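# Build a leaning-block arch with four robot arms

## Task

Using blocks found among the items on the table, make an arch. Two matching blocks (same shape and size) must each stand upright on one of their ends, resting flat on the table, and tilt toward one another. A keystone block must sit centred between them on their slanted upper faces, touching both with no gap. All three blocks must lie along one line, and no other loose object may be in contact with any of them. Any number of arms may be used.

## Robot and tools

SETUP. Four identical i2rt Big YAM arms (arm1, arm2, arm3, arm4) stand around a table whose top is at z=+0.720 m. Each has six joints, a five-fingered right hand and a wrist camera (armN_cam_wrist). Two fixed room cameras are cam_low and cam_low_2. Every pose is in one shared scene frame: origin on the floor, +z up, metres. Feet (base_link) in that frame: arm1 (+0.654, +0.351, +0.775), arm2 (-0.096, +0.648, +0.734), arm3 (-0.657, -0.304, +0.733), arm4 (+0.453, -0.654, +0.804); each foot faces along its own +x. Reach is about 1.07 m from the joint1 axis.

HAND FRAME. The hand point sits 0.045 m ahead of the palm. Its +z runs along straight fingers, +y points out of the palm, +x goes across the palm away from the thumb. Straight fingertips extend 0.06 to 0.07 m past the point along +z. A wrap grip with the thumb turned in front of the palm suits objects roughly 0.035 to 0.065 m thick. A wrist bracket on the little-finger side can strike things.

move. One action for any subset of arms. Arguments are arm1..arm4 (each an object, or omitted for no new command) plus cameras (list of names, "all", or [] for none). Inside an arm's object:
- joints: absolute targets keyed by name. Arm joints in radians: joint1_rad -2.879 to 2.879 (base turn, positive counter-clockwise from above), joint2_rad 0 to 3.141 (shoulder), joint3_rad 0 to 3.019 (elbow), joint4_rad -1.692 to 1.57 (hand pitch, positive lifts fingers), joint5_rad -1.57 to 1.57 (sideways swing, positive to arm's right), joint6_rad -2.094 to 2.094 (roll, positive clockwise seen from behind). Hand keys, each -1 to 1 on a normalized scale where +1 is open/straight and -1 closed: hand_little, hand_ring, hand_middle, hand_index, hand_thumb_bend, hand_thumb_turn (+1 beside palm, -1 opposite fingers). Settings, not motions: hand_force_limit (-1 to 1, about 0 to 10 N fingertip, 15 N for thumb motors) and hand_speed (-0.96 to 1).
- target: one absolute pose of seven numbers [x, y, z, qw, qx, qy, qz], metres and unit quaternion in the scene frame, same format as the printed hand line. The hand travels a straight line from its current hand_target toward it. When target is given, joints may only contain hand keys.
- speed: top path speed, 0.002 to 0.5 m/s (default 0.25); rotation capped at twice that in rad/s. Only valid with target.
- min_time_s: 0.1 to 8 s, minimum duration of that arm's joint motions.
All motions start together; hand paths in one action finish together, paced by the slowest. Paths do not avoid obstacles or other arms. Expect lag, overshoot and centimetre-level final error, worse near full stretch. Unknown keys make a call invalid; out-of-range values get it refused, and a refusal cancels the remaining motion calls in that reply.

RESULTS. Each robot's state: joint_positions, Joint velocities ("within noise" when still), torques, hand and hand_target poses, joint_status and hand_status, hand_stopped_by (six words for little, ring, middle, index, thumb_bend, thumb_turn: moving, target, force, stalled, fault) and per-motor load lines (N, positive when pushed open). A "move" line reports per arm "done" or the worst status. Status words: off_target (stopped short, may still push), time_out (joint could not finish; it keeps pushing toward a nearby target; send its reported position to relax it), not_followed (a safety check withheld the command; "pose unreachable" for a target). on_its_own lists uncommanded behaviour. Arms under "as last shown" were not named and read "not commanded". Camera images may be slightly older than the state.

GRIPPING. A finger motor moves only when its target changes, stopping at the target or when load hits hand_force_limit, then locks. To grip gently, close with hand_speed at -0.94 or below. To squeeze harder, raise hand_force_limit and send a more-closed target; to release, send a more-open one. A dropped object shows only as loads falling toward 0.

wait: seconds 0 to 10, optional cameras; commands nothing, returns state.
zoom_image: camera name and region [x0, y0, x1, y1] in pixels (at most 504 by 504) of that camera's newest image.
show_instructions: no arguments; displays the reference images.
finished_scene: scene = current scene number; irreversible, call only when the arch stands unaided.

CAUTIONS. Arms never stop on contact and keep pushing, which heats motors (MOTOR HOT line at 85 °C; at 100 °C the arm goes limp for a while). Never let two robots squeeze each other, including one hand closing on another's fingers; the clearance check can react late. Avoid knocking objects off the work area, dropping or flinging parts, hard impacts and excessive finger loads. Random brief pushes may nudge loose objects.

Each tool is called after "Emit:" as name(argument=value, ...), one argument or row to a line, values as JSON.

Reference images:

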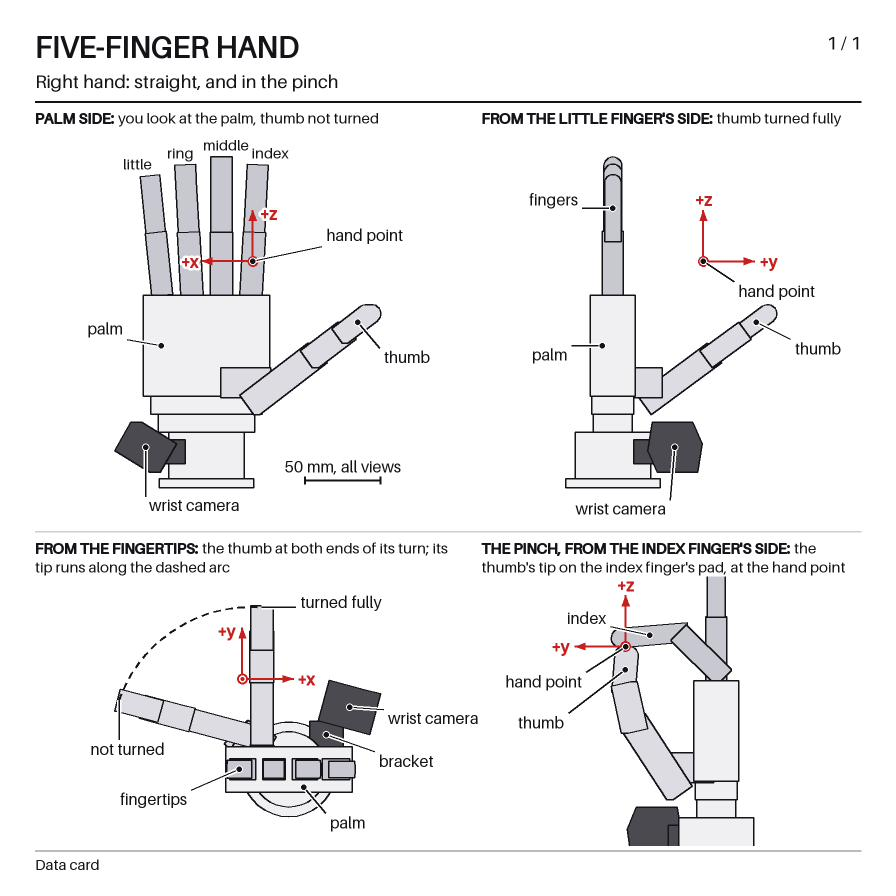

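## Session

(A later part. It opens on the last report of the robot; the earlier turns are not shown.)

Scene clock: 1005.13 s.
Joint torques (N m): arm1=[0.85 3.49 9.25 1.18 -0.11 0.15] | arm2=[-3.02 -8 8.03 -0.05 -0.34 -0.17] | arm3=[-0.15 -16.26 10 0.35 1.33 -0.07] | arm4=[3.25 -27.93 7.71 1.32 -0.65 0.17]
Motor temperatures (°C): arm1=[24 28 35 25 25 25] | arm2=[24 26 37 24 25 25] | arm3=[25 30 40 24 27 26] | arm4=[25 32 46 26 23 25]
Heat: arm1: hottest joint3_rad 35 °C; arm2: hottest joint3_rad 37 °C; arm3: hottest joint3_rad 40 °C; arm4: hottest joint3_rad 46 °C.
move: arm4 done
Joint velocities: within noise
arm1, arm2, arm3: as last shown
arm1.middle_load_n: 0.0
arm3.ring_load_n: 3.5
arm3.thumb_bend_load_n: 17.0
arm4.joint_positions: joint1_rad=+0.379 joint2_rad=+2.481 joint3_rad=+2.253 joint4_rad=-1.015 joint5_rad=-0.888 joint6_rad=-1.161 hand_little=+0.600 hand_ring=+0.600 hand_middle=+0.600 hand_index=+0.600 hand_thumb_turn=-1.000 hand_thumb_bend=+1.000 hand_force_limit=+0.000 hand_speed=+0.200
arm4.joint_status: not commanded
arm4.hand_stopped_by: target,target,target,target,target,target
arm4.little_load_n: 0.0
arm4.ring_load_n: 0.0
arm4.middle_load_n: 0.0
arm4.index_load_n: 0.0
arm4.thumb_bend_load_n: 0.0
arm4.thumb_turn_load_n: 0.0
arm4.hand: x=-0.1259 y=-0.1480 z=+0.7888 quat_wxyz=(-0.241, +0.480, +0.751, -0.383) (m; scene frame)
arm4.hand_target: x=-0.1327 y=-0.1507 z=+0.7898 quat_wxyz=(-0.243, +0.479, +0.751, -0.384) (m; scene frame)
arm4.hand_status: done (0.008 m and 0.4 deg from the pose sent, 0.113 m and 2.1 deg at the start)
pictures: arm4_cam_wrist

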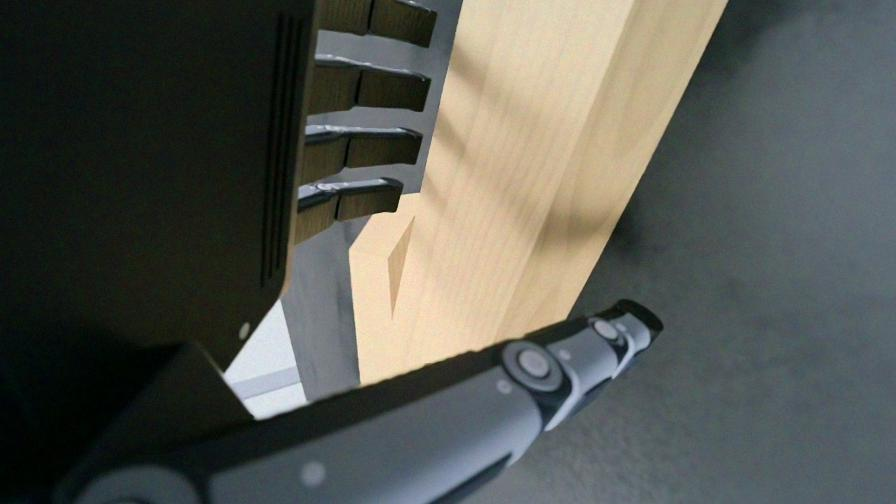

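Emit:
move(
  arm4={"target":[-0.138,-0.140,0.758,0.2439,-0.4788,-0.7514,0.3829],"speed":0.1},
  cameras=["arm4_cam_wrist"],
)

Emit:
move(
  arm4={"joints":{"hand_speed":-0.9,"hand_force_limit":0,"hand_index":-0.2,"hand_middle":-0.2,"hand_ring":-0.2,"hand_little":-0.2,"hand_thumb_bend":-0.2}},
)

Emit:
move(
  arm4={"joints":{"hand_index":-0.3,"hand_middle":-0.3,"hand_ring":-0.3,"hand_little":-0.3}},
  cameras=["arm4_cam_wrist","cam_low_2"],
)

Scene clock: 1015.83 s.
Joint torques (N m): arm1=[0.97 3.55 9.25 1.2 -0.11 0.15] | arm2=[-3.08 -8.18 8.09 -0.02 -0.34 -0.19] | arm3=[-0.56 -16.21 10.44 0.21 1.3 -0.1] | arm4=[2.9 -25.11 11.32 1.07 -0.49 0.09]
Motor temperatures (°C): arm1=[24 27 35 25 25 25] | arm2=[24 26 37 24 25 25] | arm3=[25 30 40 24 28 26] | arm4=[25 33 45 26 23 25]
Heat: arm1: hottest joint3_rad 35 °C; arm2: hottest joint3_rad 37 °C; arm3: hottest joint3_rad 40 °C; arm4: hottest joint3_rad 45 °C.
move: arm4 off_target
Joint velocities: within noise
arm1, arm3: as last shown
arm2.joint_positions: joint1_rad=-0.983 joint2_rad=+1.226 joint3_rad=+1.102 joint4_rad=-0.977 joint5_rad=-0.250 joint6_rad=-2.021 hand_little=+1.000 hand_ring=+1.000 hand_middle=+1.000 hand_index=+1.000 hand_thumb_turn=+1.000 hand_thumb_bend=+1.000 hand_force_limit=+0.000 hand_speed=-0.800
arm2.joint_status: not commanded
arm2.hand_stopped_by: target,target,target,target,target,target
arm2.little_load_n: 0.0
arm2.ring_load_n: -0.5
arm2.middle_load_n: 0.0
arm2.index_load_n: 0.0
arm2.thumb_bend_load_n: 0.0
arm2.thumb_turn_load_n: 0.0
arm2.hand: x=-0.3410 y=+0.2556 z=+0.9469 quat_wxyz=(+0.185, +0.680, -0.686, +0.184) (m; scene frame)
arm2.hand_target: x=-0.3418 y=+0.2612 z=+0.9491 quat_wxyz=(+0.182, +0.681, -0.685, +0.183) (m; scene frame)
arm2.hand_status: not commanded
arm3.thumb_bend_load_n: 16.5
arm4.joint_positions: joint1_rad=+0.379 joint2_rad=+2.533 joint3_rad=+2.263 joint4_rad=-0.994 joint5_rad=-0.891 joint6_rad=-1.167 hand_little=+0.600 hand_ring=+0.600 hand_middle=+0.600 hand_index=+0.600 hand_thumb_turn=-1.000 hand_thumb_bend=+1.000 hand_force_limit=+0.000 hand_speed=+0.200
arm4.joint_status: not commanded
arm4.hand_stopped_by: target,target,target,target,target,target
arm4.little_load_n: 0.0
arm4.ring_load_n: 0.0
arm4.middle_load_n: 0.0
arm4.index_load_n: 0.0
arm4.thumb_bend_load_n: 0.0
arm4.thumb_turn_load_n: -0.5
arm4.hand: x=-0.1262 y=-0.1486 z=+0.7546 quat_wxyz=(-0.233, +0.482, +0.751, -0.387) (m; scene frame)
arm4.hand_target: x=-0.1373 y=-0.1400 z=+0.7581 quat_wxyz=(-0.246, +0.477, +0.753, -0.381) (m; scene frame)
arm4.hand_status: off_target (0.015 m and 1.4 deg from the pose sent, 0.034 m and 0.4 deg at the start)
pictures: arm4_cam_wrist

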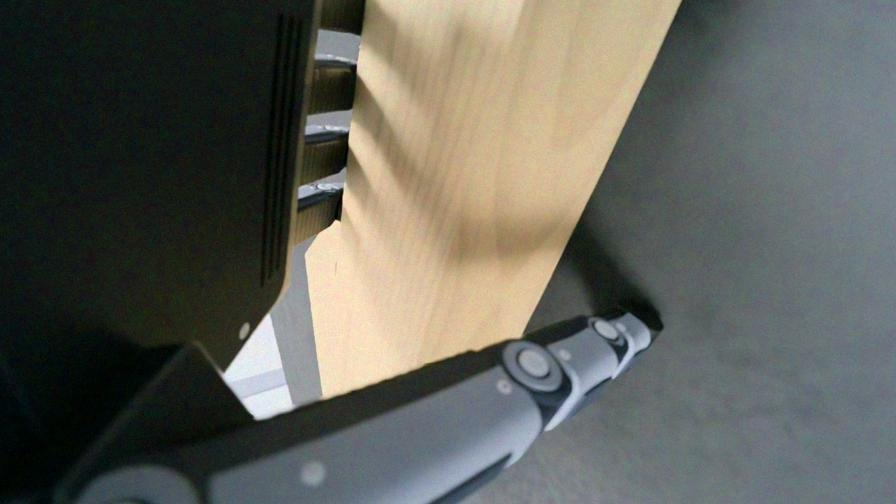

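Scene clock: 1020.87 s.
Joint torques (N m): arm1=[0.97 3.49 9.28 1.18 -0.11 0.15] | arm2=[-3.43 -8.06 8.03 -0.02 -0.36 -0.15] | arm3=[-1.32 -16.97 10.32 0.73 1.24 -0.05] | arm4=[2.14 -25.47 10.81 0.91 -0.27 0.09]
Motor temperatures (°C): arm1=[24 27 35 25 25 25] | arm2=[24 26 37 24 25 25] | arm3=[25 30 40 24 28 26] | arm4=[25 33 45 26 23 25]
Heat: arm1: hottest joint3_rad 35 °C; arm2: hottest joint3_rad 37 °C; arm3: hottest joint3_rad 40 °C; arm4: hottest joint3_rad 45 °C.
move: arm4 off_target
Joint velocities: within noise
arm1, arm2, arm3: as last shown
arm2.ring_load_n: 0.0
arm3.ring_load_n: 4.0
arm4.joint_positions: joint1_rad=+0.396 joint2_rad=+2.533 joint3_rad=+2.269 joint4_rad=-0.989 joint5_rad=-0.902 joint6_rad=-1.162 hand_little=+0.108 hand_ring=+0.147 hand_middle=+0.174 hand_index=+0.166 hand_thumb_turn=-1.000 hand_thumb_bend=+0.786 hand_force_limit=+0.000 hand_speed=-0.900
arm4.joint_status: hand_little off_target (ended at +0.108, target -0.200); hand_ring off_target (ended at +0.147, target -0.200); hand_middle off_target (ended at +0.174, target -0.200); hand_index off_target (ended at +0.166, target -0.200); hand_thumb_bend off_target (ended at +0.786, target -0.200); the others done
arm4.hand_stopped_by: force,force,force,force,force,target
arm4.little_load_n: 5.0
arm4.ring_load_n: 3.0
arm4.middle_load_n: 2.5
arm4.index_load_n: 4.5
arm4.thumb_bend_load_n: 13.0
arm4.thumb_turn_load_n: 4.5
arm4.hand: x=-0.1376 y=-0.1577 z=+0.7587 quat_wxyz=(-0.234, +0.473, +0.753, -0.393) (m; scene frame)
arm4.hand_target: x=-0.1424 y=-0.1463 z=+0.7592 quat_wxyz=(-0.244, +0.474, +0.753, -0.386) (m; scene frame)
arm4.hand_status: not commanded
pictures: none

Scene clock: 1021.40 s.
Joint torques (N m): arm1=[0.85 3.37 9.28 1.18 -0.1 0.15] | arm2=[-3.66 -7.41 7.99 0.13 -0.35 -0.19] | arm3=[-1.79 -15.97 10.18 0.36 1.31 -0.11] | arm4=[2.2 -25.35 10.82 0.94 -0.27 0.09]
Motor temperatures (°C): arm1=[24 27 35 25 25 25] | arm2=[24 26 37 24 25 25] | arm3=[25 30 40 24 28 26] | arm4=[25 33 45 26 23 25]
Heat: arm1: hottest joint3_rad 35 °C; arm2: hottest joint3_rad 37 °C; arm3: hottest joint3_rad 40 °C; arm4: hottest joint3_rad 45 °C.
move: arm4 off_target
Joint velocities: within noise
arm1, arm2, arm3: as last shown
arm4.joint_positions: joint1_rad=+0.396 joint2_rad=+2.533 joint3_rad=+2.269 joint4_rad=-0.989 joint5_rad=-0.900 joint6_rad=-1.161 hand_little=+0.108 hand_ring=+0.140 hand_middle=+0.158 hand_index=+0.159 hand_thumb_turn=-1.000 hand_thumb_bend=+0.786 hand_force_limit=+0.000 hand_speed=-0.900
arm4.joint_status: hand_little off_target (ended at +0.108, target -0.300); hand_ring off_target (ended at +0.140, target -0.300); hand_middle off_target (ended at +0.158, target -0.300); hand_index off_target (ended at +0.159, target -0.300)
arm4.hand_stopped_by: force,force,force,force,force,target
arm4.little_load_n: 2.0
arm4.ring_load_n: 4.5
arm4.middle_load_n: 8.5
arm4.index_load_n: 4.5
arm4.thumb_bend_load_n: 16.0
arm4.thumb_turn_load_n: 4.0
arm4.hand: x=-0.1375 y=-0.1576 z=+0.7585 quat_wxyz=(-0.234, +0.474, +0.753, -0.392) (m; scene frame)
arm4.hand_target: x=-0.1420 y=-0.1458 z=+0.7591 quat_wxyz=(-0.244, +0.475, +0.753, -0.385) (m; scene frame)
arm4.hand_status: not commanded
pictures: arm4_cam_wrist, cam_low_2

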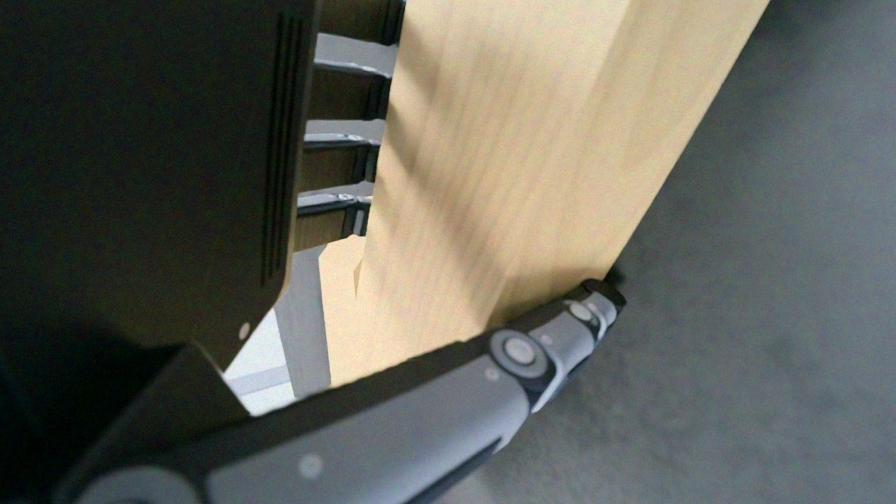

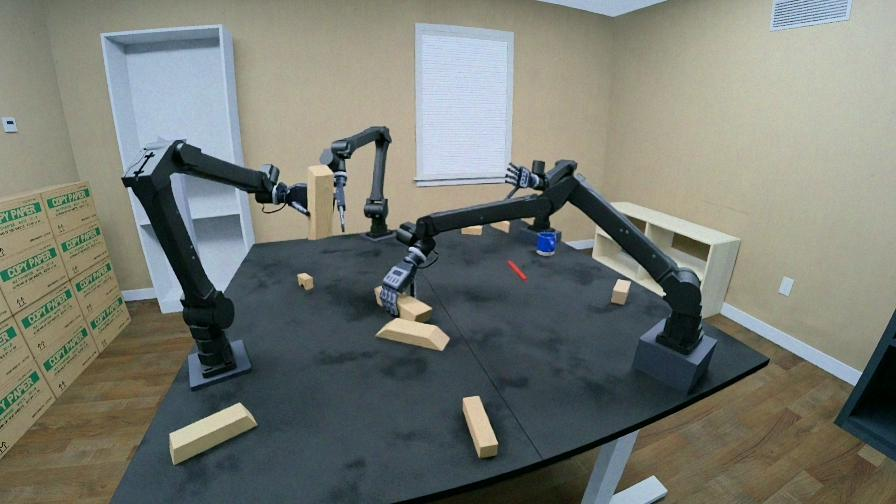

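Emit:
move(
  arm4={"target":[-0.11,-0.15,0.90,0.2439,-0.4788,-0.7514,0.3829],"speed":0.12},
)

Emit:
move(
  arm4={"target":[0.17,-0.20,1.06,0.6251,-0.1061,-0.7676,0.0940],"speed":0.15},
  cameras=["arm4_cam_wrist","arm1_cam_wrist","cam_low","cam_low_2"],
)

Scene clock: 1035.33 s.
Joint torques (N m): arm1=[0.79 3.55 9.25 1.18 -0.11 0.16] | arm2=[-3.25 -8.29 7.97 -0.03 -0.39 -0.17] | arm3=[-1.03 -16.21 10.13 0.64 1.23 0] | arm4=[2.2 -31.85 11.32 0.25 -0.97 -0.08]
Motor temperatures (°C): arm1=[24 26 36 25 25 25] | arm2=[24 26 37 24 25 25] | arm3=[25 30 40 24 28 26] | arm4=[25 33 44 26 23 25]
Heat: arm1: hottest joint3_rad 36 °C; arm2: hottest joint3_rad 37 °C; arm3: hottest joint3_rad 40 °C; arm4: hottest joint3_rad 44 °C.
move: arm4 off_target
Joint velocities: within noise
arm1, arm2, arm3: as last shown
arm3.little_load_n: 2.0
arm4.joint_positions: joint1_rad=+0.365 joint2_rad=+2.422 joint3_rad=+2.269 joint4_rad=-1.196 joint5_rad=-0.883 joint6_rad=-1.176 hand_little=+0.108 hand_ring=+0.140 hand_middle=+0.158 hand_index=+0.159 hand_thumb_turn=-1.000 hand_thumb_bend=+0.787 hand_force_limit=+0.000 hand_speed=-0.900
arm4.joint_status: not commanded
arm4.hand_stopped_by: force,force,force,force,force,target
arm4.little_load_n: 1.5
arm4.ring_load_n: 4.0
arm4.middle_load_n: 7.5
arm4.index_load_n: 4.0
arm4.thumb_bend_load_n: 17.5
arm4.thumb_turn_load_n: 3.0
arm4.hand: x=-0.0989 y=-0.1621 z=+0.8337 quat_wxyz=(-0.200, +0.503, +0.744, -0.393) (m; scene frame)
arm4.hand_target: x=-0.1050 y=-0.1465 z=+0.8984 quat_wxyz=(-0.246, +0.480, +0.752, -0.379) (m; scene frame)
arm4.hand_status: off_target (0.068 m and 5.9 deg from the pose sent, 0.144 m and 1.7 deg at the start)
pictures: none

Scene clock: 1040.17 s.
Joint torques (N m): arm1=[0.85 3.55 9.28 1.17 -0.11 0.16] | arm2=[-3.31 -8.18 7.99 -0.1 -0.34 -0.17] | arm3=[-1.26 -15.85 10 0.57 1.29 -0.07] | arm4=[1.79 -15.33 8.9 2.39 -1.43 -0.31]
Motor temperatures (°C): arm1=[24 26 36 25 25 25] | arm2=[24 26 37 24 25 25] | arm3=[25 30 40 24 28 26] | arm4=[25 33 44 26 23 25]
Heat: arm1: hottest joint3_rad 36 °C; arm2: hottest joint3_rad 37 °C; arm3: hottest joint3_rad 40 °C; arm4: hottest joint3_rad 44 °C.
move: arm4 off_target
Joint velocities: within noise
arm1, arm2, arm3: as last shown
arm3.little_load_n: 1.5
arm3.index_load_n: 6.5
arm4.joint_positions: joint1_rad=-0.052 joint2_rad=+1.373 joint3_rad=+0.986 joint4_rad=-0.403 joint5_rad=-1.235 joint6_rad=-1.917 hand_little=+0.108 hand_ring=+0.140 hand_middle=+0.158 hand_index=+0.159 hand_thumb_turn=-1.000 hand_thumb_bend=+0.787 hand_force_limit=+0.000 hand_speed=-0.900
arm4.joint_status: not commanded
arm4.hand_stopped_by: force,force,force,force,force,target
arm4.little_load_n: 1.0
arm4.ring_load_n: 3.5
arm4.middle_load_n: 7.5
arm4.index_load_n: 4.5
arm4.thumb_bend_load_n: 17.0
arm4.thumb_turn_load_n: 5.0
arm4.hand: x=+0.1690 y=-0.2064 z=+1.0216 quat_wxyz=(-0.605, +0.158, +0.768, -0.138) (m; scene frame)
arm4.hand_target: x=+0.1684 y=-0.2012 z=+1.0601 quat_wxyz=(-0.626, +0.111, +0.765, -0.097) (m; scene frame)
arm4.hand_status: off_target (0.039 m and 8.2 deg from the pose sent, 0.353 m and 76.4 deg at the start)
pictures: arm1_cam_wrist, arm4_cam_wrist, cam_low, cam_low_2

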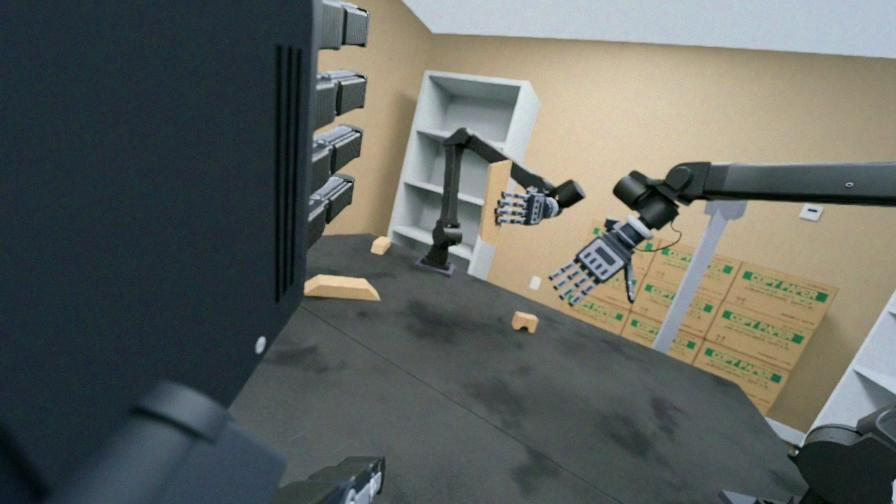

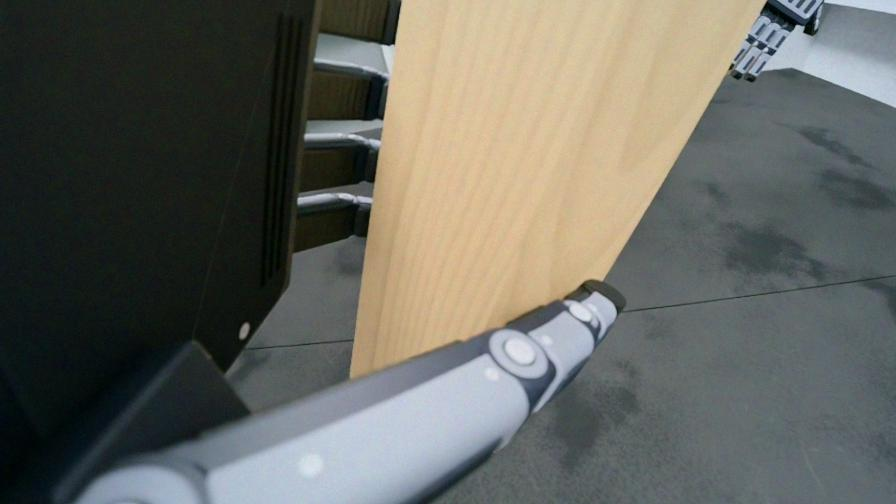

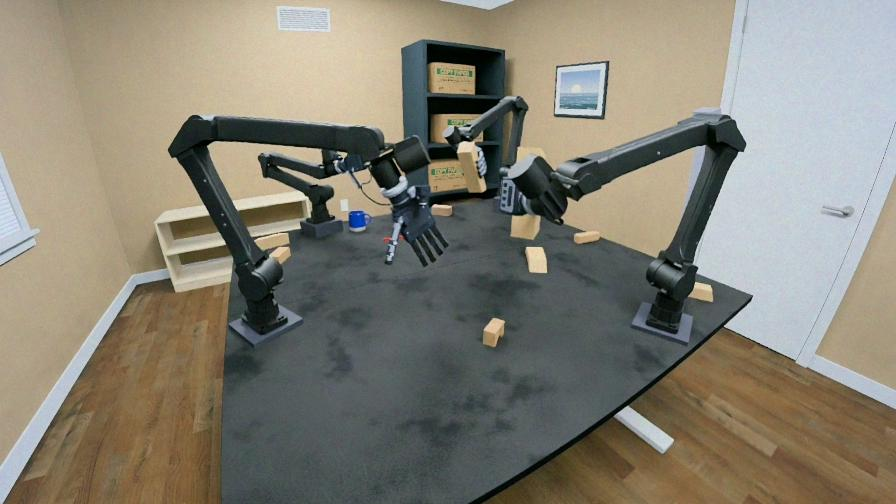

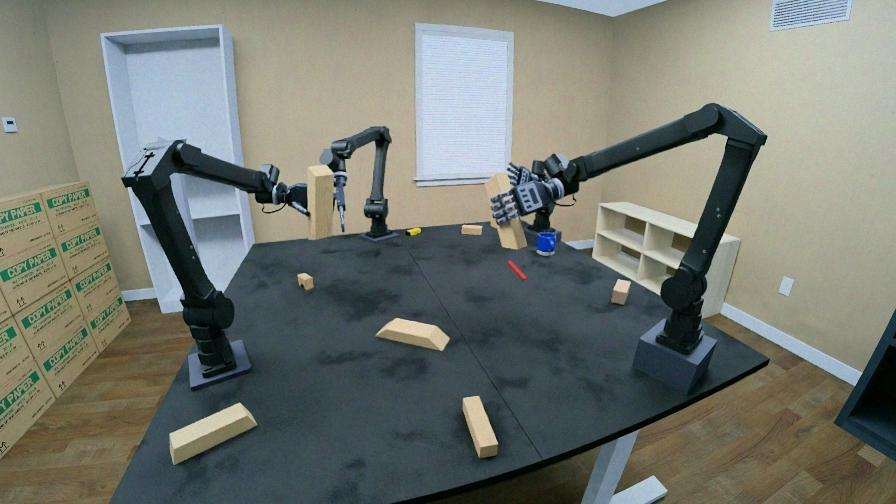

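Emit:
move(
  arm2={"target":[0.06,0.34,1.08,0.183,0.683,-0.683,0.183]},
  arm3={"target":[-0.26,0.13,0.97,0.4385,-0.8606,0.2306,-0.1175],"speed":0.15},
  cameras=["arm3_cam_wrist","cam_low","cam_low_2"],
)

Scene clock: 1162.07 s.
Joint torques (N m): arm1=[0.91 3.6 9.22 1.21 -0.11 0.16] | arm2=[-1.9 -5.13 12.27 -0.23 0.41 0.04] | arm3=[-2.78 -16.73 13.41 3.54 -0.34 0.25] | arm4=[1.79 -15.38 8.91 2.39 -1.43 -0.36]
Motor temperatures (°C): arm1=[24 24 38 25 25 25] | arm2=[24 26 39 24 25 25] | arm3=[24 30 42 24 30 25] | arm4=[25 29 44 27 27 25]
Heat: arm1: hottest joint3_rad 38 °C; arm2: hottest joint3_rad 39 °C; arm3: hottest joint3_rad 42 °C; arm4: hottest joint3_rad 44 °C.
move: arm2 off_target; arm3 off_target
Joint velocities: within noise
arm1.joint_positions: joint1_rad=+0.282 joint2_rad=+0.278 joint3_rad=+0.087 joint4_rad=+0.451 joint5_rad=+0.095 joint6_rad=-1.592 hand_little=+1.000 hand_ring=+1.000 hand_middle=+1.000 hand_index=+1.000 hand_thumb_turn=+1.000 hand_thumb_bend=+1.000 hand_force_limit=+0.000 hand_speed=-0.800
arm1.joint_status: not commanded
arm1.hand_stopped_by: target,target,target,target,target,target
arm1.little_load_n: 0.0
arm1.ring_load_n: 0.0
arm1.middle_load_n: 0.0
arm1.index_load_n: 0.0
arm1.thumb_bend_load_n: 0.0
arm1.thumb_turn_load_n: 0.0
arm1.hand: x=+0.3598 y=+0.2231 z=+1.0424 quat_wxyz=(+0.764, +0.170, -0.585, +0.212) (m; scene frame)
arm1.hand_target: x=+0.3576 y=+0.2230 z=+1.0558 quat_wxyz=(+0.767, +0.162, -0.582, +0.218) (m; scene frame)
arm1.hand_status: not commanded
arm2.joint_positions: joint1_rad=+0.275 joint2_rad=+1.134 joint3_rad=+1.331 joint4_rad=-1.406 joint5_rad=+0.348 joint6_rad=-0.921 hand_little=+1.000 hand_ring=+1.000 hand_middle=+1.000 hand_index=+1.000 hand_thumb_turn=+1.000 hand_thumb_bend=+1.000 hand_force_limit=+0.000 hand_speed=-0.800
arm2.joint_status: not commanded
arm2.hand_stopped_by: target,target,target,target,target,target
arm2.little_load_n: 0.0
arm2.ring_load_n: 0.0
arm2.middle_load_n: 0.0
arm2.index_load_n: 0.0
arm2.thumb_bend_load_n: 0.0
arm2.thumb_turn_load_n: 0.0
arm2.hand: x=+0.0547 y=+0.3416 z=+1.0584 quat_wxyz=(+0.185, +0.694, -0.677, +0.160) (m; scene frame)
arm2.hand_target: x=+0.0606 y=+0.3385 z=+1.0809 quat_wxyz=(+0.187, +0.687, -0.679, +0.180) (m; scene frame)
arm2.hand_status: off_target (0.022 m and 3.0 deg from the pose sent, 0.431 m and 0.5 deg at the start)
arm3.joint_positions: joint1_rad=+0.354 joint2_rad=+1.439 joint3_rad=+1.183 joint4_rad=-0.509 joint5_rad=-0.262 joint6_rad=-0.224 hand_little=+0.147 hand_ring=+0.167 hand_middle=+0.176 hand_index=+0.155 hand_thumb_turn=-1.000 hand_thumb_bend=+0.801 hand_force_limit=+0.000 hand_speed=-0.900
arm3.joint_status: not commanded
arm3.hand_stopped_by: force,force,force,force,force,target
arm3.little_load_n: 2.0
arm3.ring_load_n: 4.0
arm3.middle_load_n: 6.0
arm3.index_load_n: 6.0
arm3.thumb_bend_load_n: 17.0
arm3.thumb_turn_load_n: 6.5
arm3.hand: x=-0.2846 y=+0.1052 z=+0.9255 quat_wxyz=(-0.395, +0.883, -0.236, +0.097) (m; scene frame)
arm3.hand_target: x=-0.2606 y=+0.1225 z=+0.9687 quat_wxyz=(-0.436, +0.860, -0.235, +0.119) (m; scene frame)
arm3.hand_status: off_target (0.057 m and 6.1 deg from the pose sent, 0.170 m and 86.7 deg at the start)
arm4: as last shown
arm4.index_load_n: 4.0
arm4.hand_target: x=+0.1684 y=-0.2013 z=+1.0601 quat_wxyz=(-0.626, +0.111, +0.765, -0.097) (m; scene frame)
pictures: arm3_cam_wrist, cam_low, cam_low_2

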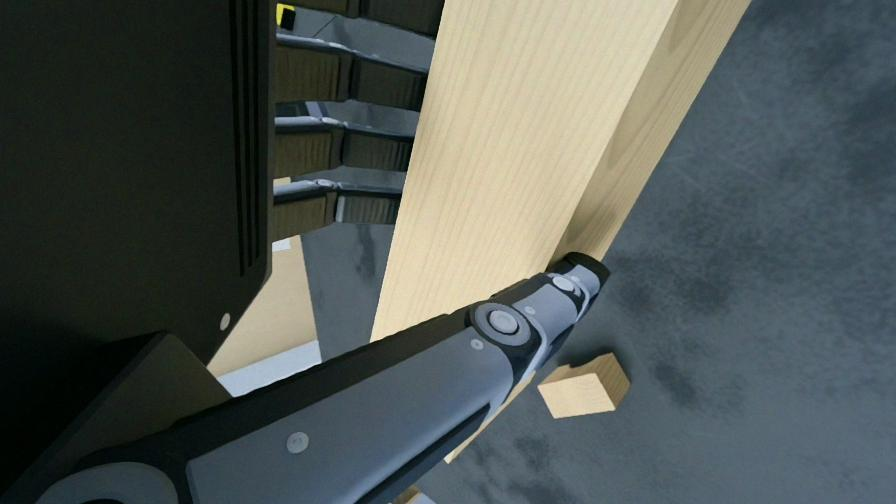

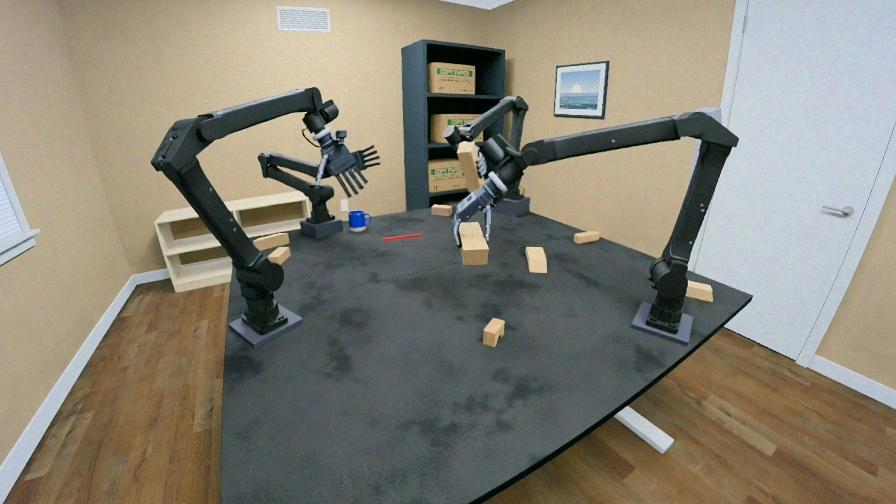

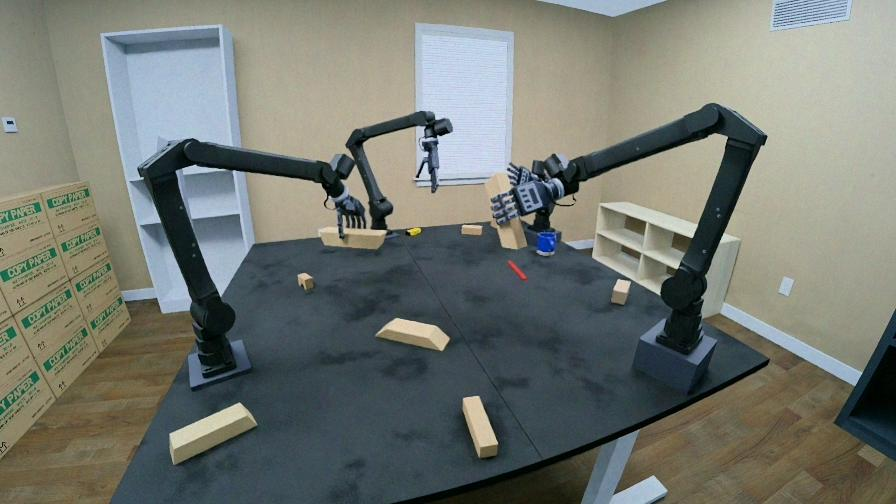

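Emit:
move(
  arm3={"target":[-0.20,0.185,0.85,0.4385,-0.8606,0.2306,-0.1175],"speed":0.15},
  cameras=["arm3_cam_wrist"],
)

Scene clock: 1170.27 s.
Joint torques (N m): arm1=[0.91 3.55 9.28 1.18 -0.11 0.16] | arm2=[-1.73 -5.6 12.25 -0.21 0.44 0.09] | arm3=[-2.08 -22.07 12.18 3.36 -0.31 0.21] | arm4=[1.79 -15.38 8.91 2.36 -1.43 -0.37]
Motor temperatures (°C): arm1=[24 24 38 25 25 25] | arm2=[24 26 42 24 25 25] | arm3=[24 31 43 24 29 25] | arm4=[25 29 44 27 27 25]
Heat: arm1: hottest joint3_rad 38 °C; arm2: hottest joint3_rad 42 °C; arm3: hottest joint3_rad 43 °C; arm4: hottest joint3_rad 44 °C.
move: arm3 off_target
Joint velocities: within noise
arm1, arm2, arm4: as last shown
arm3.joint_positions: joint1_rad=+0.354 joint2_rad=+1.750 joint3_rad=+1.229 joint4_rad=-0.239 joint5_rad=-0.264 joint6_rad=-0.221 hand_little=+0.147 hand_ring=+0.167 hand_middle=+0.176 hand_index=+0.155 hand_thumb_turn=-1.000 hand_thumb_bend=+0.801 hand_force_limit=+0.000 hand_speed=-0.900
arm3.joint_status: not commanded
arm3.hand_stopped_by: force,force,force,force,force,target
arm3.little_load_n: 2.0
arm3.ring_load_n: 4.0
arm3.middle_load_n: 6.0
arm3.index_load_n: 6.0
arm3.thumb_bend_load_n: 17.0
arm3.thumb_turn_load_n: 6.5
arm3.hand: x=-0.2247 y=+0.1575 z=+0.8088 quat_wxyz=(-0.397, +0.882, -0.237, +0.097) (m; scene frame)
arm3.hand_target: x=-0.2029 y=+0.1815 z=+0.8504 quat_wxyz=(-0.439, +0.861, -0.231, +0.117) (m; scene frame)
arm3.hand_status: off_target (0.055 m and 5.9 deg from the pose sent, 0.139 m and 6.1 deg at the start)
arm4.index_load_n: 4.5
pictures: arm3_cam_wrist

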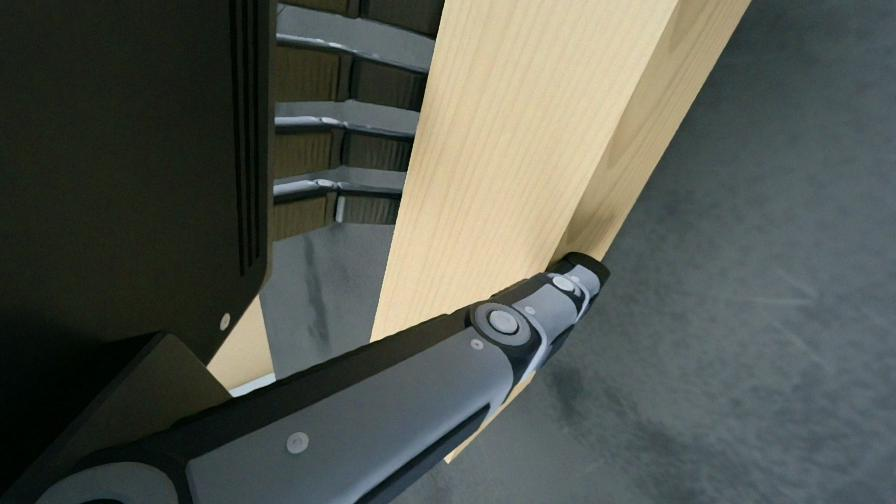

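Emit:
move(
  arm3={"target":[-0.20,0.185,0.805,0.4836,-0.836,0.224,-0.1296],"speed":0.1},
  cameras=["cam_low_2"],
)

Emit:
zoom_image(
  camera="cam_low_2",
  region=[280, 160, 440, 280],
)

Scene clock: 1177.57 s.
Joint torques (N m): arm1=[0.85 3.55 9.28 1.18 -0.11 0.15] | arm2=[-1.96 -5.25 12.23 -0.27 0.39 0.07] | arm3=[-2.67 -21.95 8.9 3.6 -0.34 0.3] | arm4=[1.79 -15.33 8.9 2.36 -1.43 -0.37]
Motor temperatures (°C): arm1=[24 24 38 25 25 25] | arm2=[24 26 44 24 25 25] | arm3=[24 31 44 24 28 25] | arm4=[25 29 44 27 27 25]
Heat: arm1: hottest joint3_rad 38 °C; arm2: hottest joint3_rad 44 °C; arm3: hottest joint3_rad 44 °C; arm4: hottest joint3_rad 44 °C.
move: arm3 off_target
Joint velocities: within noise
arm1, arm2, arm4: as last shown
arm3.joint_positions: joint1_rad=+0.357 joint2_rad=+1.804 joint3_rad=+1.142 joint4_rad=+0.041 joint5_rad=-0.288 joint6_rad=-0.192 hand_little=+0.147 hand_ring=+0.167 hand_middle=+0.176 hand_index=+0.155 hand_thumb_turn=-1.000 hand_thumb_bend=+0.801 hand_force_limit=+0.000 hand_speed=-0.900
arm3.joint_status: not commanded
arm3.hand_stopped_by: force,force,force,force,force,target
arm3.little_load_n: 1.5
arm3.ring_load_n: 4.0
arm3.middle_load_n: 5.5
arm3.index_load_n: 5.5
arm3.thumb_bend_load_n: 17.0
arm3.thumb_turn_load_n: 6.5
arm3.hand: x=-0.2171 y=+0.1750 z=+0.7799 quat_wxyz=(-0.455, +0.854, -0.225, +0.115) (m; scene frame)
arm3.hand_target: x=-0.2024 y=+0.1854 z=+0.8045 quat_wxyz=(-0.483, +0.836, -0.225, +0.127) (m; scene frame)
arm3.hand_status: off_target (0.032 m and 4.1 deg from the pose sent, 0.037 m and 11.9 deg at the start)
arm4.little_load_n: 0.5
arm4.thumb_turn_load_n: 4.5
pictures: cam_low_2

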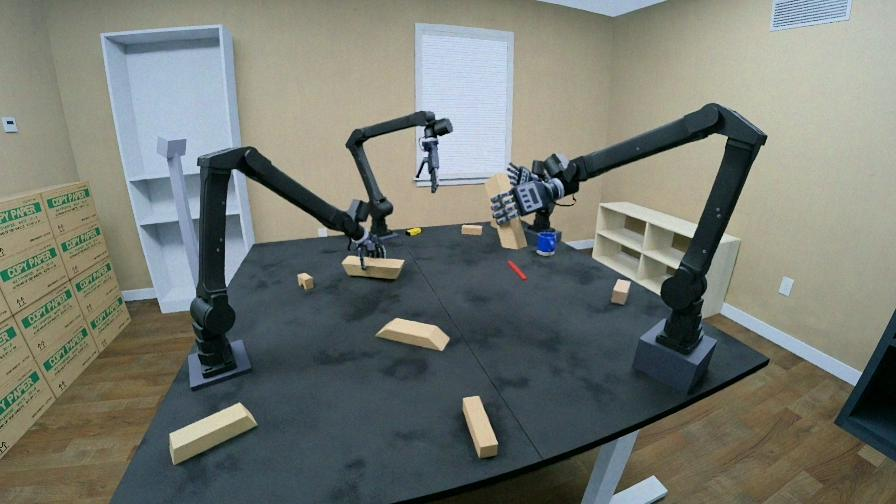

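Scaled by 3.150 from the camera's 896x504 image, which has a finer 1280x720 frame.

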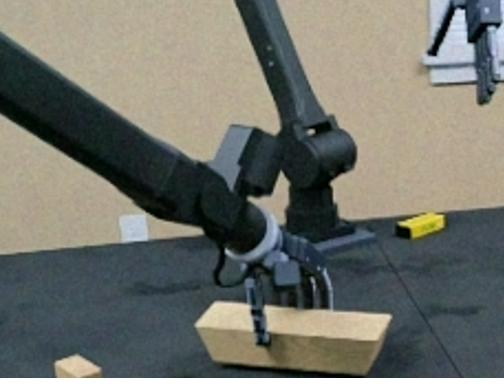

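Emit:
move(
  arm3={"target":[-0.20,0.185,0.782,0.4836,-0.836,0.224,-0.1296],"speed":0.06},
  cameras=["cam_low_2"],
)

Emit:
zoom_image(
  camera="cam_low_2",
  region=[280, 160, 440, 280],
)

Scene clock: 1183.87 s.
Joint torques (N m): arm1=[0.85 3.49 9.28 1.2 -0.11 0.16] | arm2=[-1.73 -5.3 12.23 -0.23 0.41 0.05] | arm3=[-2.9 -22.65 8.02 3.6 -0.28 0.2] | arm4=[1.85 -15.27 8.91 2.37 -1.43 -0.37]
Motor temperatures (°C): arm1=[24 24 38 25 25 25] | arm2=[24 26 46 24 25 25] | arm3=[24 32 44 24 28 25] | arm4=[25 29 44 27 27 25]
Heat: arm1: hottest joint3_rad 38 °C; arm2: hottest joint3_rad 46 °C; arm3: hottest joint3_rad 44 °C; arm4: hottest joint3_rad 44 °C.
move: arm3 off_target
Joint velocities: within noise
arm1, arm2, arm4: as last shown
arm1.little_load_n: -0.5
arm2.middle_load_n: 0.5
arm3.joint_positions: joint1_rad=+0.356 joint2_rad=+1.829 joint3_rad=+1.133 joint4_rad=+0.100 joint5_rad=-0.291 joint6_rad=-0.192 hand_little=+0.147 hand_ring=+0.167 hand_middle=+0.176 hand_index=+0.155 hand_thumb_turn=-1.000 hand_thumb_bend=+0.801 hand_force_limit=+0.000 hand_speed=-0.900
arm3.joint_status: not commanded
arm3.hand_stopped_by: force,force,force,force,force,target
arm3.little_load_n: 1.5
arm3.ring_load_n: 3.5
arm3.middle_load_n: 5.5
arm3.index_load_n: 6.0
arm3.thumb_bend_load_n: 16.5
arm3.thumb_turn_load_n: 5.5
arm3.hand: x=-0.2128 y=+0.1782 z=+0.7703 quat_wxyz=(-0.465, +0.849, -0.222, +0.121) (m; scene frame)
arm3.hand_target: x=-0.1996 y=+0.1840 z=+0.7825 quat_wxyz=(-0.484, +0.836, -0.224, +0.130) (m; scene frame)
arm3.hand_status: off_target (0.019 m and 2.8 deg from the pose sent, 0.020 m and 4.1 deg at the start)
arm4.little_load_n: 1.0
arm4.thumb_turn_load_n: 5.0
pictures: cam_low_2

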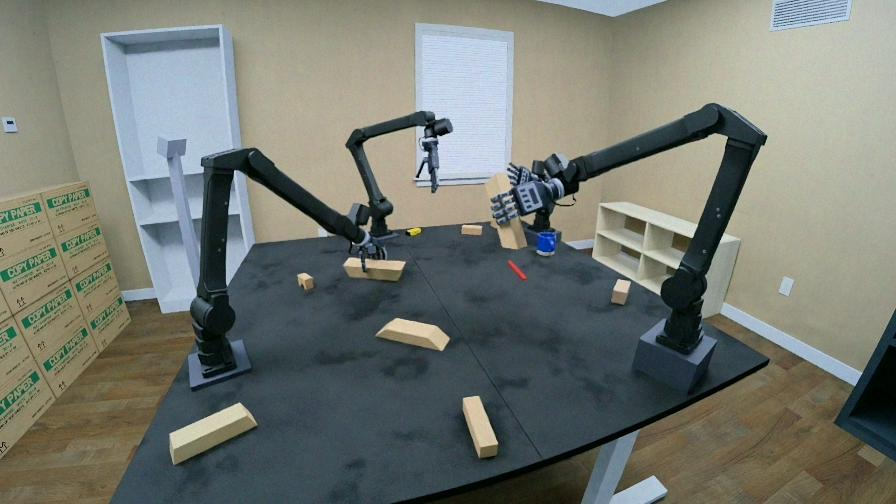

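Scaled by 3.150 from the camera's 896x504 image, which has a finer 1280x720 frame.

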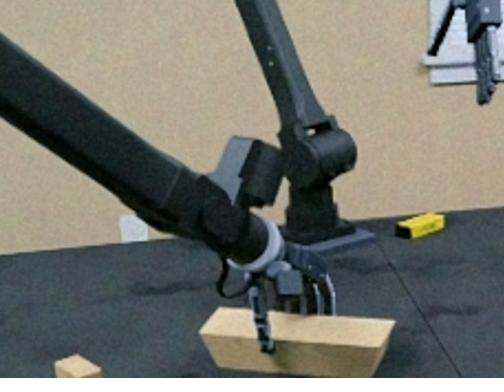

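Emit:
move(
  arm3={"joints":{"hand_speed":-0.7,"hand_index":0.6,"hand_middle":0.6,"hand_ring":0.6,"hand_little":0.6,"hand_thumb_bend":1}},
)

Emit:
move(
  arm3={"target":[-0.20,0.185,0.90,0.4385,-0.8606,0.2306,-0.1175],"speed":0.15},
  cameras=["arm3_cam_wrist","cam_low_2"],
)

Scene clock: 1192.07 s.
Joint torques (N m): arm1=[1.03 3.55 9.25 1.21 -0.1 0.16] | arm2=[-1.55 -5.01 12.33 -0.2 0.39 0.07] | arm3=[-3.14 -22.12 8.12 3.04 -0.2 0.19] | arm4=[1.73 -15.38 8.91 2.39 -1.44 -0.37]
Motor temperatures (°C): arm1=[24 24 38 25 25 25] | arm2=[24 26 47 24 25 25] | arm3=[24 32 43 24 28 25] | arm4=[25 29 44 27 27 25]
Heat: arm1: hottest joint3_rad 38 °C; arm2: hottest joint3_rad 47 °C; arm3: hottest joint3_rad 43 °C; arm4: hottest joint3_rad 44 °C.
move: arm3 done
Joint velocities: within noise
arm1, arm2, arm4: as last shown
arm1.little_load_n: 0.0
arm2.middle_load_n: 0.0
arm3.joint_positions: joint1_rad=+0.359 joint2_rad=+1.827 joint3_rad=+1.133 joint4_rad=+0.117 joint5_rad=-0.293 joint6_rad=-0.192 hand_little=+0.600 hand_ring=+0.600 hand_middle=+0.600 hand_index=+0.600 hand_thumb_turn=-1.000 hand_thumb_bend=+1.000 hand_force_limit=+0.000 hand_speed=-0.700
arm3.joint_status: all done
arm3.hand_stopped_by: target,target,target,target,target,target
arm3.little_load_n: 0.0
arm3.ring_load_n: 0.0
arm3.middle_load_n: 0.0
arm3.index_load_n: 0.0
arm3.thumb_bend_load_n: 0.0
arm3.thumb_turn_load_n: 0.0
arm3.hand: x=-0.2119 y=+0.1820 z=+0.7743 quat_wxyz=(-0.472, +0.845, -0.217, +0.124) (m; scene frame)
arm3.hand_target: x=-0.2010 y=+0.1855 z=+0.7833 quat_wxyz=(-0.484, +0.836, -0.223, +0.129) (m; scene frame)
arm3.hand_status: not commanded
arm4.little_load_n: 0.5
pictures: none

Scene clock: 1193.50 s.
Joint torques (N m): arm1=[0.85 3.49 9.29 1.2 -0.1 0.15] | arm2=[-1.67 -5.48 12.31 -0.25 0.42 0.03] | arm3=[-1.9 -22.48 10.44 1.2 0.01 -0.01] | arm4=[1.79 -15.33 8.91 2.39 -1.44 -0.37]
Motor temperatures (°C): arm1=[24 24 38 25 25 25] | arm2=[24 26 47 24 25 25] | arm3=[24 32 43 24 28 25] | arm4=[25 29 44 27 27 25]
Heat: arm1: hottest joint3_rad 38 °C; arm2: hottest joint3_rad 47 °C; arm3: hottest joint3_rad 43 °C; arm4: hottest joint3_rad 44 °C.
move: arm3 off_target
Joint velocities: within noise
arm1, arm2, arm4: as last shown
arm2.little_load_n: -0.5
arm3.joint_positions: joint1_rad=+0.359 joint2_rad=+1.709 joint3_rad=+1.347 joint4_rad=-0.311 joint5_rad=-0.268 joint6_rad=-0.192 hand_little=+0.600 hand_ring=+0.600 hand_middle=+0.600 hand_index=+0.600 hand_thumb_turn=-1.000 hand_thumb_bend=+1.000 hand_force_limit=+0.000 hand_speed=-0.700
arm3.joint_status: not commanded
arm3.hand_stopped_by: target,target,target,target,target,target
arm3.little_load_n: 0.0
arm3.ring_load_n: 0.0
arm3.middle_load_n: 0.0
arm3.index_load_n: 0.0
arm3.thumb_bend_load_n: -0.5
arm3.thumb_turn_load_n: 0.0
arm3.hand: x=-0.2061 y=+0.1811 z=+0.8832 quat_wxyz=(-0.432, +0.863, -0.236, +0.110) (m; scene frame)
arm3.hand_target: x=-0.1994 y=+0.1854 z=+0.8992 quat_wxyz=(-0.438, +0.861, -0.231, +0.118) (m; scene frame)
arm3.hand_status: off_target (0.018 m and 1.3 deg from the pose sent, 0.126 m and 4.5 deg at the start)
arm4.little_load_n: 1.0
arm4.thumb_turn_load_n: 4.5
pictures: arm3_cam_wrist, cam_low_2

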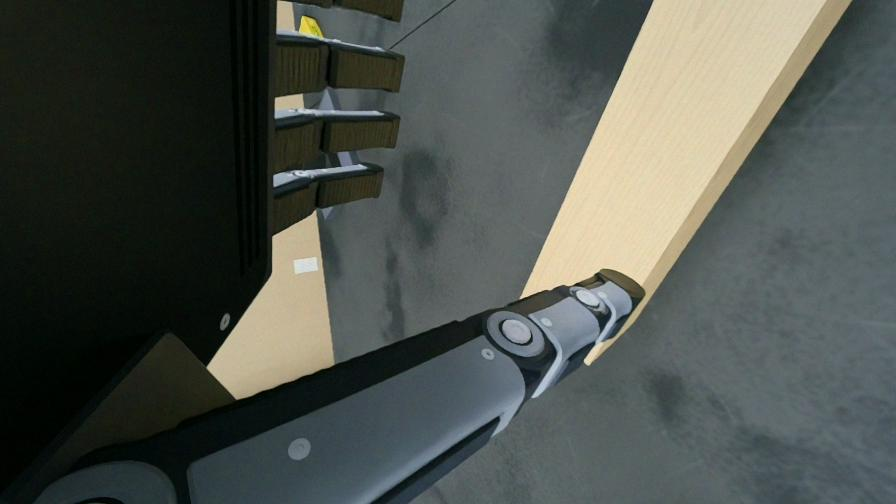

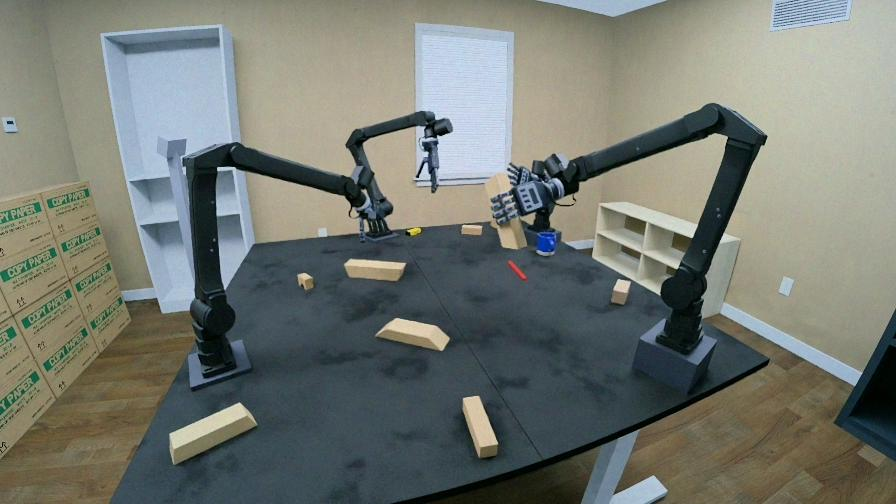

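Emit:
move(
  arm3={"target":[-0.095,-0.31,0.88,0.473,-0.8071,0.353,0.0049],"joints":{"hand_speed":0.2,"hand_ring":1,"hand_little":1}},
  cameras=["arm3_cam_wrist"],
)

Scene clock: 1276.33 s.
Joint torques (N m): arm1=[0.91 3.55 9.28 1.2 -0.11 0.15] | arm2=[-1.44 -5.95 12.19 -0.14 0.44 0.08] | arm3=[-1.85 -20.66 10.29 0.25 -0.88 -0.22] | arm4=[1.79 -15.33 8.91 2.36 -1.44 -0.37]
Motor temperatures (°C): arm1=[24 24 39 25 25 25] | arm2=[24 26 54 23 25 25] | arm3=[24 34 45 24 27 25] | arm4=[25 29 45 27 28 25]
Heat: arm1: hottest joint3_rad 39 °C; arm2: hottest joint3_rad 54 °C; arm3: hottest joint3_rad 45 °C; arm4: hottest joint3_rad 45 °C.
move: arm3 off_target
Joint velocities: within noise
arm1, arm2, arm4: as last shown
arm2.little_load_n: 0.0
arm3.joint_positions: joint1_rad=-0.632 joint2_rad=+1.838 joint3_rad=+1.534 joint4_rad=-1.072 joint5_rad=-0.981 joint6_rad=-0.894 hand_little=+1.000 hand_ring=+1.000 hand_middle=+0.600 hand_index=+0.600 hand_thumb_turn=-1.000 hand_thumb_bend=+1.000 hand_force_limit=+0.000 hand_speed=+0.200
arm3.joint_status: all done
arm3.hand_stopped_by: target,target,target,target,target,target
arm3.little_load_n: 0.0
arm3.ring_load_n: 0.0
arm3.middle_load_n: 0.0
arm3.index_load_n: 0.0
arm3.thumb_bend_load_n: 0.0
arm3.thumb_turn_load_n: 0.0
arm3.hand: x=-0.1066 y=-0.3071 z=+0.8838 quat_wxyz=(-0.476, +0.802, -0.361, -0.010) (m; scene frame)
arm3.hand_target: x=-0.0964 y=-0.3054 z=+0.8815 quat_wxyz=(-0.477, +0.806, -0.350, -0.010) (m; scene frame)
arm3.hand_status: off_target (0.013 m and 1.3 deg from the pose sent, 0.504 m and 20.5 deg at the start)
arm4.little_load_n: 0.5
arm4.ring_load_n: 3.0
arm4.index_load_n: 4.0
arm4.thumb_turn_load_n: 5.0
pictures: arm3_cam_wrist

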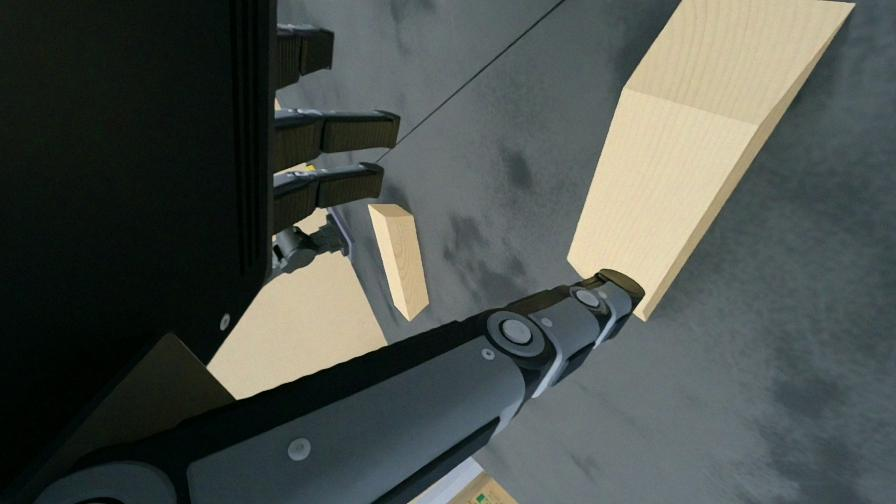

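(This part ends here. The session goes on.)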